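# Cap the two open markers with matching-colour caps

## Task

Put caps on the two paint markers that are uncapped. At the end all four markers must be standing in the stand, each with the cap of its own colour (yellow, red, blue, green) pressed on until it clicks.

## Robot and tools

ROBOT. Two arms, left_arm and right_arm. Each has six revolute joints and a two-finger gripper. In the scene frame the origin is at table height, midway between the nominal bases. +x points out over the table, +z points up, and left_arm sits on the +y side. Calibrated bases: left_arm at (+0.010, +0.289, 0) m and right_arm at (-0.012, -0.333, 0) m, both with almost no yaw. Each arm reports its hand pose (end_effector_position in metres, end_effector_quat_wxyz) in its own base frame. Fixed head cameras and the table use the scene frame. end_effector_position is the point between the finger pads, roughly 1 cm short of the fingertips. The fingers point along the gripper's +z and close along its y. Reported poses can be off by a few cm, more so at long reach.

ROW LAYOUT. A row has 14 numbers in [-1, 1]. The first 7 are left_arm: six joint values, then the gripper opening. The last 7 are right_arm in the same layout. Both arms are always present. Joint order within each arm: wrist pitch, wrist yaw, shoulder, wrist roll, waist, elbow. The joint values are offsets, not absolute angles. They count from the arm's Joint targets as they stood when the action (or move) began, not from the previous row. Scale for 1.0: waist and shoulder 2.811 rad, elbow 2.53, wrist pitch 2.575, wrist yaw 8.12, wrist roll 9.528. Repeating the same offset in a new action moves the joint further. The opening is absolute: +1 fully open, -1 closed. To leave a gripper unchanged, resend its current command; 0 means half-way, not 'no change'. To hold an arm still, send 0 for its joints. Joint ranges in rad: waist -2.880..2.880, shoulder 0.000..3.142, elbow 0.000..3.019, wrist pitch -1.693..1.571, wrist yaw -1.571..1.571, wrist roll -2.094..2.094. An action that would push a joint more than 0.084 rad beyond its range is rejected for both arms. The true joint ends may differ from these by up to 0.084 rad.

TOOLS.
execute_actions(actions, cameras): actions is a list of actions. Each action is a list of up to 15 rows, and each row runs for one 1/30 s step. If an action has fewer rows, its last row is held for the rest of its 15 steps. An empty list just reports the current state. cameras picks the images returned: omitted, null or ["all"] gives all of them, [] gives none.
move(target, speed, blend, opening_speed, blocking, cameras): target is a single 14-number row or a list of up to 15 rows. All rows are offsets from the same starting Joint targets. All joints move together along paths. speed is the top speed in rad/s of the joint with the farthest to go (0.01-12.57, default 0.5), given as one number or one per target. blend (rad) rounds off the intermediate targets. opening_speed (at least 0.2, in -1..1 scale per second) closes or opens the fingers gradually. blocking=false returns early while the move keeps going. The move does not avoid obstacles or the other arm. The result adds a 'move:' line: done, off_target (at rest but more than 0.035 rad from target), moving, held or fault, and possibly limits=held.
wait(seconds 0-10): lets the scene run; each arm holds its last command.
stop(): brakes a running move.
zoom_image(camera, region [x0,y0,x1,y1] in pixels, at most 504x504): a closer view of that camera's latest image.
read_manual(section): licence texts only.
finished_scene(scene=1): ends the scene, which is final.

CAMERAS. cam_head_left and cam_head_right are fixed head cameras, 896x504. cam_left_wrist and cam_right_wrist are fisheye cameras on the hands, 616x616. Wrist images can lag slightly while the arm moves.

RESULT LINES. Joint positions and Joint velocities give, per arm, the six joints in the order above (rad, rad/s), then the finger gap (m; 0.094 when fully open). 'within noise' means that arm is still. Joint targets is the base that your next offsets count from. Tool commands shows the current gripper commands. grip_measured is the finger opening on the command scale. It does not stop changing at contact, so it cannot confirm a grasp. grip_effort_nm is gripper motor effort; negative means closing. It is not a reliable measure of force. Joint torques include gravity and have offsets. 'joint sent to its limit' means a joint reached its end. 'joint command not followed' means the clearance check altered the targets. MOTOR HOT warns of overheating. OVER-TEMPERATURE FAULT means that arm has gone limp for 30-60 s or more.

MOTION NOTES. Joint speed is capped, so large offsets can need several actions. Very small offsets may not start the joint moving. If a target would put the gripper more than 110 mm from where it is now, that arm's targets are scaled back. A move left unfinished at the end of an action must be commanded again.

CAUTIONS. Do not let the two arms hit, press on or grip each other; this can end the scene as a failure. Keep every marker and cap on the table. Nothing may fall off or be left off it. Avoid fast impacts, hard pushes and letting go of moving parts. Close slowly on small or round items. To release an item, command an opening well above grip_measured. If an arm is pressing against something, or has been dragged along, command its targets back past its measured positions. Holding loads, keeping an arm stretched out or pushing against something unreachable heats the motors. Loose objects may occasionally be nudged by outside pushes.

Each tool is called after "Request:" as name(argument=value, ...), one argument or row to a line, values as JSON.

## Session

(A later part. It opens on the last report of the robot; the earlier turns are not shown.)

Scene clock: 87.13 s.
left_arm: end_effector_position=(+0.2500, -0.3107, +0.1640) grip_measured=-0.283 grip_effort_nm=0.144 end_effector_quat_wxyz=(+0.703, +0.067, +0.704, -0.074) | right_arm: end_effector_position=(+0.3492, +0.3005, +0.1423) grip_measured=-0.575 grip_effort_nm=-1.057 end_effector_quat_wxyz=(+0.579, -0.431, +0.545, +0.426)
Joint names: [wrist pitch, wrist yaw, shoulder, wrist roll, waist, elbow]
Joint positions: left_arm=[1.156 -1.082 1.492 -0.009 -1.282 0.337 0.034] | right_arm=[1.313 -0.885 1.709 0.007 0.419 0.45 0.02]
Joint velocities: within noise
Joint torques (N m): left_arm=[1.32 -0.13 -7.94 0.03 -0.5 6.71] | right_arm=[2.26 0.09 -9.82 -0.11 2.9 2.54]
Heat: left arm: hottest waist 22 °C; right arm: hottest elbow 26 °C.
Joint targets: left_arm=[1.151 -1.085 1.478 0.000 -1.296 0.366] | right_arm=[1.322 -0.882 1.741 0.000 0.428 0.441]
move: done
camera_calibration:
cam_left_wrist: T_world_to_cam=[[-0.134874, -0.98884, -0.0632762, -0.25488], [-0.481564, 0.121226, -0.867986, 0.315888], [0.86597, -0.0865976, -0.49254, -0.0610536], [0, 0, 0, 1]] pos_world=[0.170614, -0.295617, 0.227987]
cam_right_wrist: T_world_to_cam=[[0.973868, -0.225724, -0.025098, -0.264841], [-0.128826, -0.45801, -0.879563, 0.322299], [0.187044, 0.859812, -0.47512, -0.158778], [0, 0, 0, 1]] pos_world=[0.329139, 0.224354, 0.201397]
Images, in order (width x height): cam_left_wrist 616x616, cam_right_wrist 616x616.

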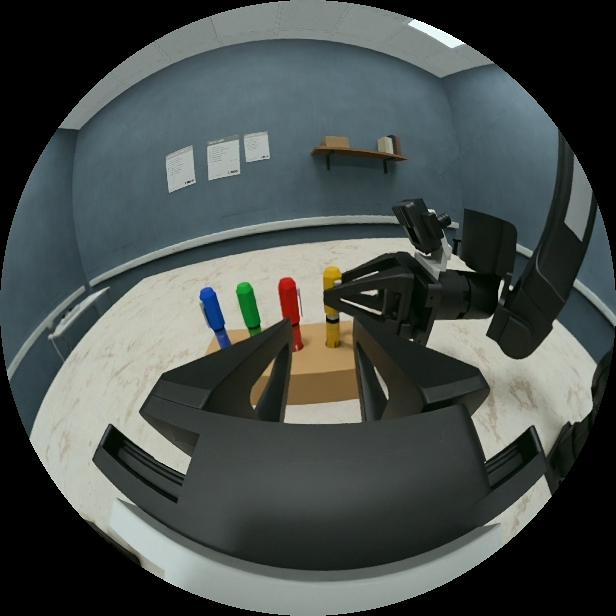

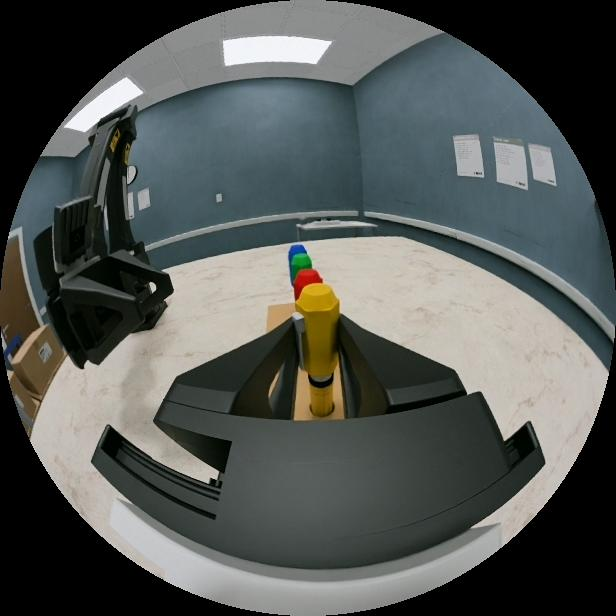

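Request:
move(
  target=[0, 0, 0, 0, 0, 0, -0.28, 0, 0, 0.0110, 0, 0, -0.0044, -0.75],
  speed=0.1,
  cameras=["cam_left_wrist", "cam_right_wrist"],
)

Request:
zoom_image(
  camera="cam_left_wrist",
  region=[312, 255, 352, 335],
)

Request:
zoom_image(
  camera="cam_right_wrist",
  region=[295, 350, 345, 420],
)

Scene clock: 88.23 s.
left_arm: end_effector_position=(+0.2500, -0.3107, +0.1640) grip_measured=-0.283 grip_effort_nm=0.139 end_effector_quat_wxyz=(+0.703, +0.067, +0.704, -0.074) | right_arm: end_effector_position=(+0.3491, +0.3005, +0.1403) grip_measured=-0.575 grip_effort_nm=-1.053 end_effector_quat_wxyz=(+0.581, -0.432, +0.543, +0.426)
Joint names: [wrist pitch, wrist yaw, shoulder, wrist roll, waist, elbow]
Joint positions: left_arm=[1.156 -1.082 1.492 -0.009 -1.282 0.337 0.034] | right_arm=[1.331 -0.885 1.722 0.007 0.419 0.45 0.02]
Joint velocities: within noise
Joint torques (N m): left_arm=[1.32 -0.13 -7.94 0.02 -0.5 6.71] | right_arm=[1.62 0.09 -8.18 -0.11 2.9 1.72]
Heat: left arm: hottest waist 22 °C; right arm: hottest elbow 26 °C.
Joint targets: left_arm=[1.151 -1.085 1.478 0.000 -1.296 0.366] | right_arm=[1.322 -0.882 1.772 0.000 0.428 0.430]
move: off_target (right_arm); right_arm: the shoulder is farthest, 0.050 rad from its target
camera_calibration:
cam_left_wrist: T_world_to_cam=[[-0.134874, -0.98884, -0.0632762, -0.25488], [-0.481564, 0.121226, -0.867986, 0.315888], [0.86597, -0.0865976, -0.49254, -0.0610536], [0, 0, 0, 1]] pos_world=[0.170614, -0.295617, 0.227987]
cam_right_wrist: T_world_to_cam=[[0.974001, -0.225606, -0.0205787, -0.265627], [-0.124244, -0.456009, -0.88126, 0.318545], [0.189433, 0.860905, -0.472184, -0.161254], [0, 0, 0, 1]] pos_world=[0.328845, 0.224157, 0.199113]
Images, in order (width x height): cam_left_wrist 616x616, cam_right_wrist 616x616.

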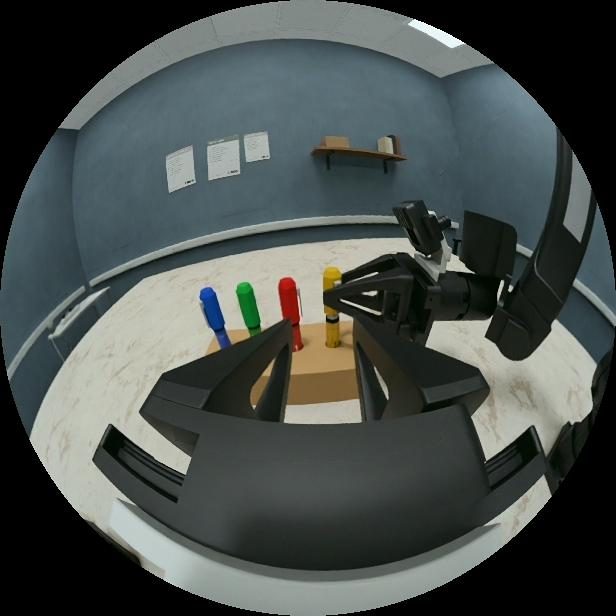

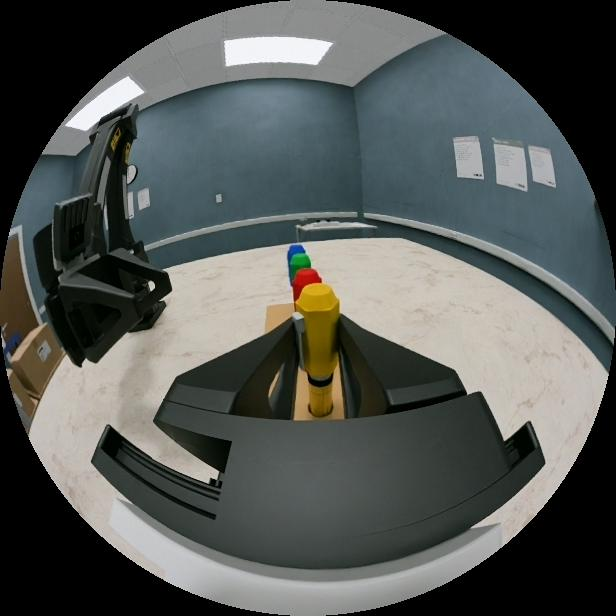

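Scaled by 6.300 from the camera's 616x616 image, which has a finer 880x880 frame.

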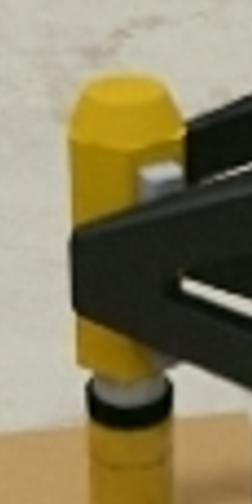

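Scaled by 7.200 from the camera's 616x616 image, which has a finer 880x880 frame.

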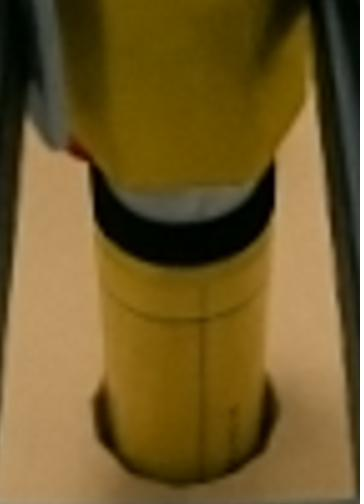

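Request:
move(
  target=[0, 0, 0, 0, 0, 0, -0.28, -0.0116, 0, 0.0071, 0, 0, -0.0040, -0.75],
  speed=0.1,
  cameras=["cam_left_wrist", "cam_right_wrist"],
)

Request:
zoom_image(
  camera="cam_left_wrist",
  region=[312, 255, 352, 335],
)

Request:
zoom_image(
  camera="cam_right_wrist",
  region=[295, 350, 345, 420],
)

Scene clock: 89.13 s.
left_arm: end_effector_position=(+0.2500, -0.3107, +0.1640) grip_measured=-0.283 grip_effort_nm=0.139 end_effector_quat_wxyz=(+0.703, +0.067, +0.704, -0.074) | right_arm: end_effector_position=(+0.3476, +0.2997, +0.1322) grip_measured=-0.575 grip_effort_nm=-1.057 end_effector_quat_wxyz=(+0.574, -0.430, +0.550, +0.427)
Joint names: [wrist pitch, wrist yaw, shoulder, wrist roll, waist, elbow]
Joint positions: left_arm=[1.156 -1.082 1.492 -0.009 -1.282 0.337 0.034] | right_arm=[1.331 -0.883 1.737 0.005 0.419 0.444 0.02]
Joint velocities: within noise
Joint torques (N m): left_arm=[1.32 -0.12 -7.94 0.02 -0.5 6.71] | right_arm=[0.65 -0.01 -7.71 -0.09 2.9 1.29]
Heat: left arm: hottest waist 22 °C; right arm: hottest elbow 26 °C.
Joint targets: left_arm=[1.151 -1.085 1.478 0.000 -1.296 0.366] | right_arm=[1.292 -0.882 1.792 -0.001 0.429 0.419]
move: off_target (right_arm); right_arm: the shoulder is farthest, 0.055 rad from its target
camera_calibration:
cam_left_wrist: T_world_to_cam=[[-0.134874, -0.98884, -0.0632762, -0.25488], [-0.481564, 0.121226, -0.867986, 0.315888], [0.86597, -0.0865976, -0.49254, -0.0610536], [0, 0, 0, 1]] pos_world=[0.170614, -0.295617, 0.227987]
cam_right_wrist: T_world_to_cam=[[0.973062, -0.22776, -0.0357312, -0.261495], [-0.140651, -0.463671, -0.874772, 0.318139], [0.18267, 0.856233, -0.483215, -0.15894], [0, 0, 0, 1]] pos_world=[0.328231, 0.224043, 0.192154]
Images, in order (width x height): cam_left_wrist 616x616, cam_right_wrist 616x616.

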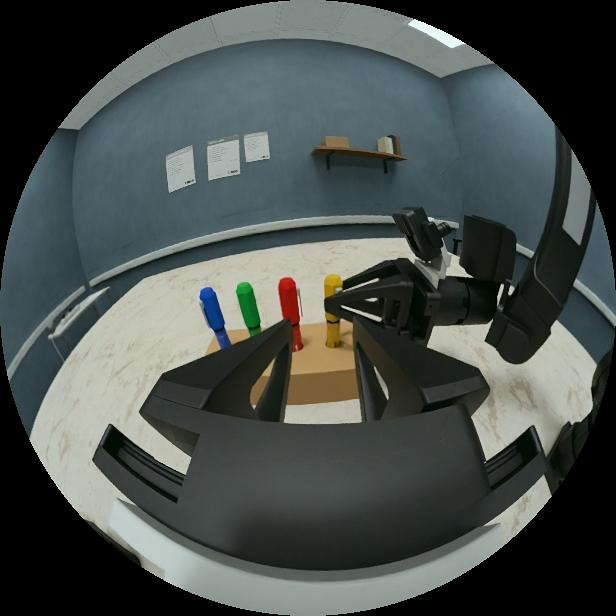

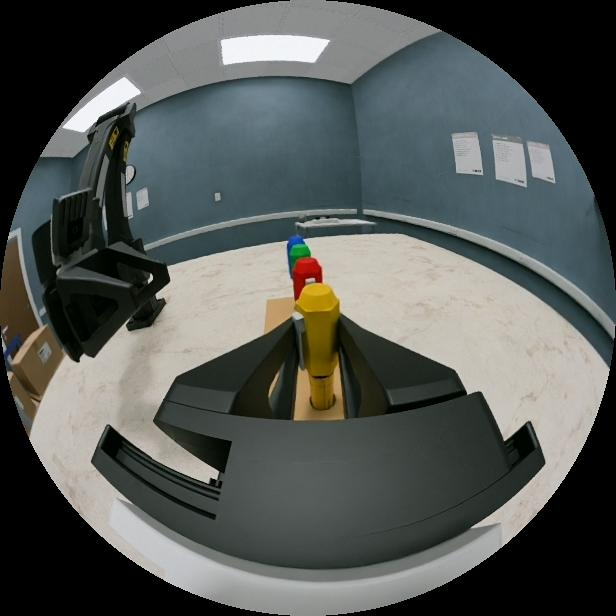

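Scaled by 6.300 from the camera's 616x616 image, which has a finer 880x880 frame.

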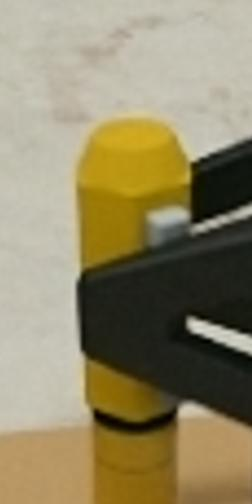

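Scaled by 7.200 from the camera's 616x616 image, which has a finer 880x880 frame.

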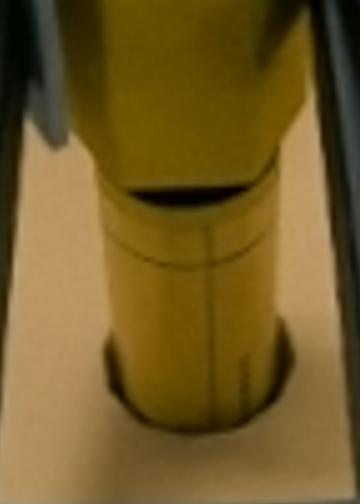

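Request:
move(
  target=[0, 0, 0, 0, 0, 0, -0.28, -0.0058, 0, 0.0107, 0, 0, -0.0059, -0.75],
  speed=0.1,
  cameras=["cam_left_wrist", "cam_right_wrist"],
)

Request:
zoom_image(
  camera="cam_left_wrist",
  region=[190, 260, 360, 360],
)

Request:
zoom_image(
  camera="cam_right_wrist",
  region=[295, 350, 345, 420],
)

Scene clock: 90.00 s.
left_arm: end_effector_position=(+0.2500, -0.3107, +0.1640) grip_measured=-0.283 grip_effort_nm=0.139 end_effector_quat_wxyz=(+0.703, +0.067, +0.704, -0.074) | right_arm: end_effector_position=(+0.3476, +0.2997, +0.1298) grip_measured=-0.575 grip_effort_nm=-1.057 end_effector_quat_wxyz=(+0.572, -0.430, +0.553, +0.427)
Joint names: [wrist pitch, wrist yaw, shoulder, wrist roll, waist, elbow]
Joint positions: left_arm=[1.156 -1.082 1.492 -0.009 -1.282 0.337 0.034] | right_arm=[1.328 -0.883 1.742 0.005 0.419 0.444 0.02]
Joint velocities: within noise
Joint torques (N m): left_arm=[1.32 -0.13 -7.88 0.03 -0.5 6.71] | right_arm=[0.17 -0.02 -5.48 -0.09 2.96 0.27]
Heat: left arm: hottest waist 22 °C; right arm: hottest elbow 26 °C.
Joint targets: left_arm=[1.151 -1.085 1.478 0.000 -1.296 0.366] | right_arm=[1.277 -0.882 1.822 -0.001 0.429 0.405]
move: off_target (right_arm); right_arm: the shoulder is farthest, 0.081 rad from its target
camera_calibration:
cam_left_wrist: T_world_to_cam=[[-0.134874, -0.98884, -0.0632762, -0.25488], [-0.481564, 0.121226, -0.867986, 0.315888], [0.86597, -0.0865976, -0.49254, -0.0610536], [0, 0, 0, 1]] pos_world=[0.170614, -0.295617, 0.227987]
cam_right_wrist: T_world_to_cam=[[0.9728, -0.227896, -0.0415106, -0.260693], [-0.146454, -0.466243, -0.87245, 0.318473], [0.179474, 0.854799, -0.486937, -0.158125], [0, 0, 0, 1]] pos_world=[0.328623, 0.22424, 0.190033]
Images, in order (width x height): cam_left_wrist 616x616, cam_right_wrist 616x616.

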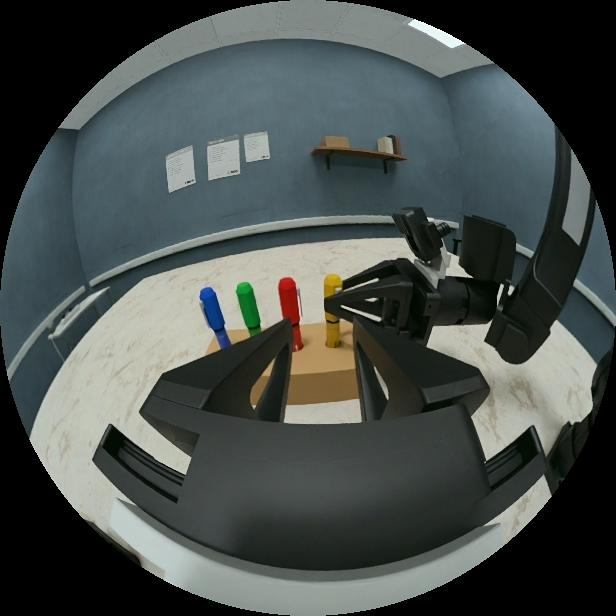

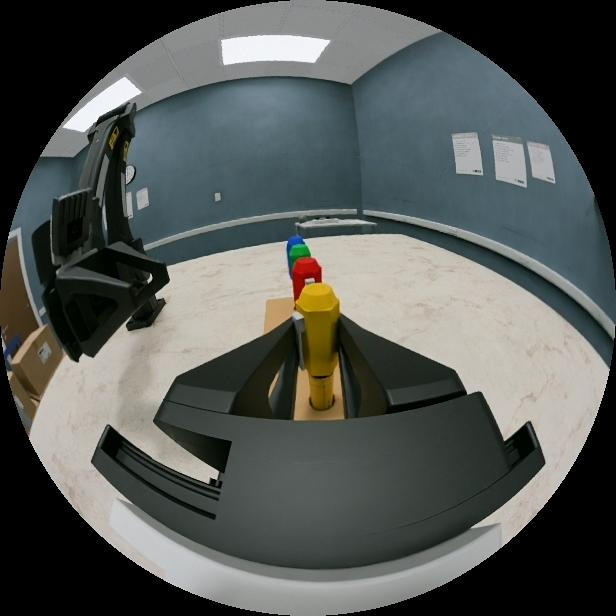

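Scaled by 2.965 from the camera's 616x616 image, which has a finer 880x880 frame.

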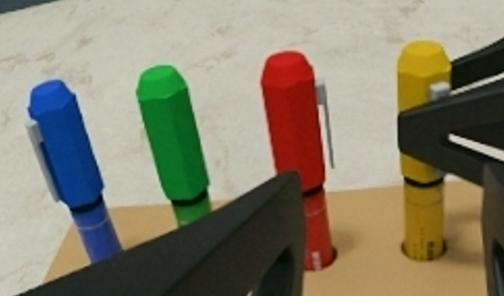

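Scaled by 7.200 from the camera's 616x616 image, which has a finer 880x880 frame.

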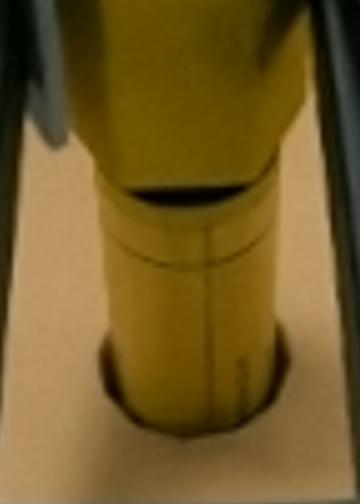

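Request:
move(
  target=[0, 0, 0, 0, 0, 0, -0.28, 0.0245, 0, -0.0231, 0, 0, 0.0150, -0.75],
  speed=0.15,
  cameras=[],
)

Scene clock: 90.83 s.
left_arm: end_effector_position=(+0.2500, -0.3107, +0.1640) grip_measured=-0.283 grip_effort_nm=0.139 end_effector_quat_wxyz=(+0.703, +0.067, +0.704, -0.074) | right_arm: end_effector_position=(+0.3475, +0.2997, +0.1330) grip_measured=-0.575 grip_effort_nm=-1.062 end_effector_quat_wxyz=(+0.578, -0.431, +0.547, +0.426)
Joint names: [wrist pitch, wrist yaw, shoulder, wrist roll, waist, elbow]
Joint positions: left_arm=[1.156 -1.082 1.492 -0.009 -1.282 0.337 0.034] | right_arm=[1.345 -0.883 1.742 0.005 0.419 0.444 0.02]
Joint velocities: within noise
Joint torques (N m): left_arm=[1.31 -0.13 -7.94 0.02 -0.5 6.71] | right_arm=[1.76 -0.02 -11.28 -0.09 2.96 2.78]
Heat: left arm: hottest waist 22 °C; right arm: hottest elbow 26 °C.
Joint targets: left_arm=[1.151 -1.085 1.478 0.000 -1.296 0.366] | right_arm=[1.340 -0.882 1.757 -0.001 0.428 0.442]
move: done
No camera images: "cameras" was empty.

Request:
move(
  target=[
    [0, 0, 0, 0, 0, 0, -0.28, 0, 0, 0, 0, -0.0064, 0, -0.28],
    [0, 0, 0, 0, 0, 0, -0.28, 0.01903, -0.01127, -0.019, 0, -0.03824, -0.02451, -0.28],
  ],
  speed=[0.2, 0.15],
  opening_speed=1.0,
  cameras=["cam_left_wrist", "cam_right_wrist"],
)

Request:
zoom_image(
  camera="cam_left_wrist",
  region=[190, 250, 380, 370],
)

Scene clock: 93.33 s.
left_arm: end_effector_position=(+0.2500, -0.3107, +0.1640) grip_measured=-0.283 grip_effort_nm=0.139 end_effector_quat_wxyz=(+0.703, +0.067, +0.704, -0.074) | right_arm: end_effector_position=(+0.3391, +0.2654, +0.1318) grip_measured=-0.283 grip_effort_nm=0.120 end_effector_quat_wxyz=(+0.577, -0.432, +0.549, +0.424)
Joint names: [wrist pitch, wrist yaw, shoulder, wrist roll, waist, elbow]
Joint positions: left_arm=[1.156 -1.082 1.492 -0.009 -1.282 0.337 0.034] | right_arm=[1.375 -0.97 1.718 0.005 0.33 0.388 0.034]
Joint velocities: within noise
Joint torques (N m): left_arm=[1.31 -0.13 -7.94 0.02 -0.5 6.69] | right_arm=[2.47 -0.2 -13.16 -0.09 1.2 2.15]
Heat: left arm: hottest waist 22 °C; right arm: hottest elbow 26 °C.
Joint targets: left_arm=[1.151 -1.085 1.478 0.000 -1.296 0.366] | right_arm=[1.389 -0.974 1.704 -0.001 0.321 0.381]
move: done
camera_calibration:
cam_left_wrist: T_world_to_cam=[[-0.134874, -0.98884, -0.0632762, -0.25488], [-0.481564, 0.121226, -0.867986, 0.315888], [0.86597, -0.0865976, -0.49254, -0.0610536], [0, 0, 0, 1]] pos_world=[0.170614, -0.295617, 0.227987]
cam_right_wrist: T_world_to_cam=[[0.97276, -0.230147, -0.0277359, -0.261353], [-0.134731, -0.463948, -0.875557, 0.298872], [0.188639, 0.855444, -0.482318, -0.13014], [0, 0, 0, 1]] pos_world=[0.319051, 0.189839, 0.191662]
Images, in order (width x height): cam_left_wrist 616x616, cam_right_wrist 616x616.

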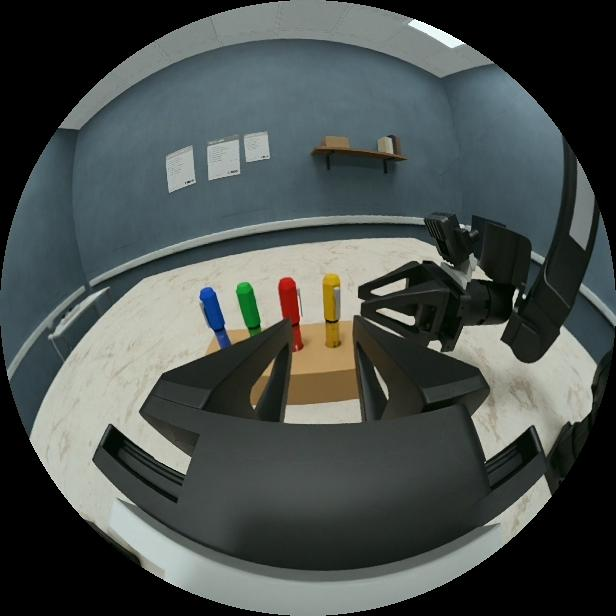

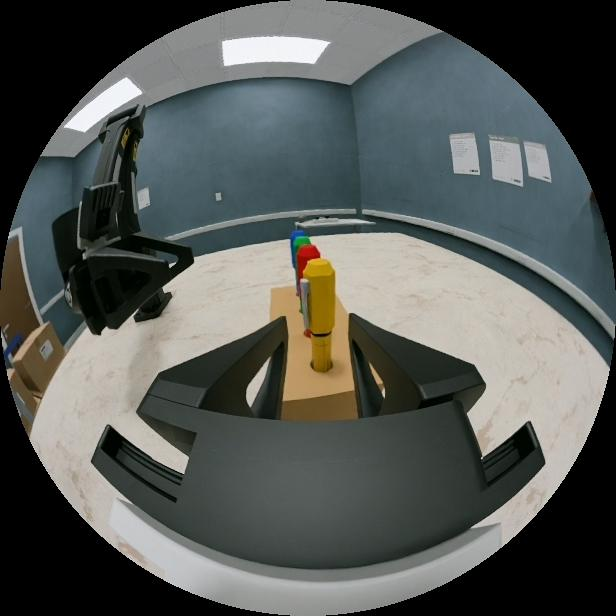

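Scaled by 2.653 from the camera's 616x616 image, which has a finer 880x880 frame.

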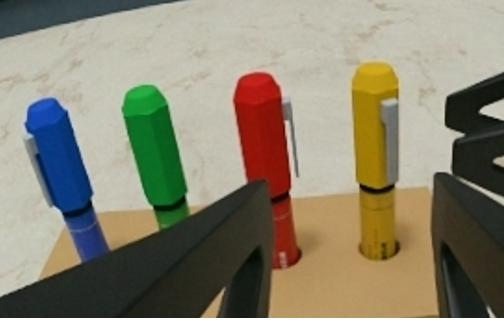

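Request:
zoom_image(
  camera="cam_left_wrist",
  region=[275, 265, 355, 355],
)

Request:
zoom_image(
  camera="cam_right_wrist",
  region=[270, 220, 360, 400],
)

Scaled by 5.600 from the camera's 616x616 image, which has a finer 880x880 frame.

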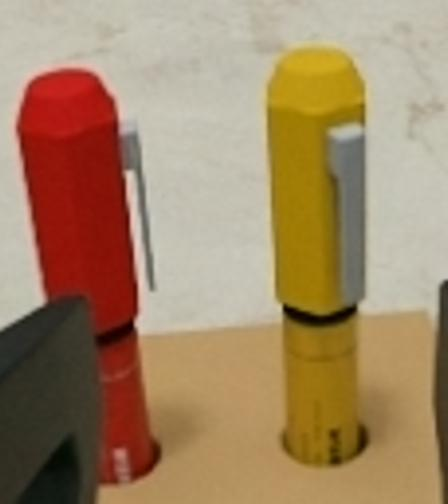

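Scaled by 2.800 from the camera's 616x616 image, which has a finer 880x880 frame.

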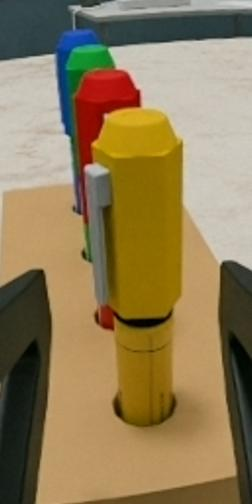

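Request:
finished_scene(
  scene=1,
)

The scene is finished: the task was done.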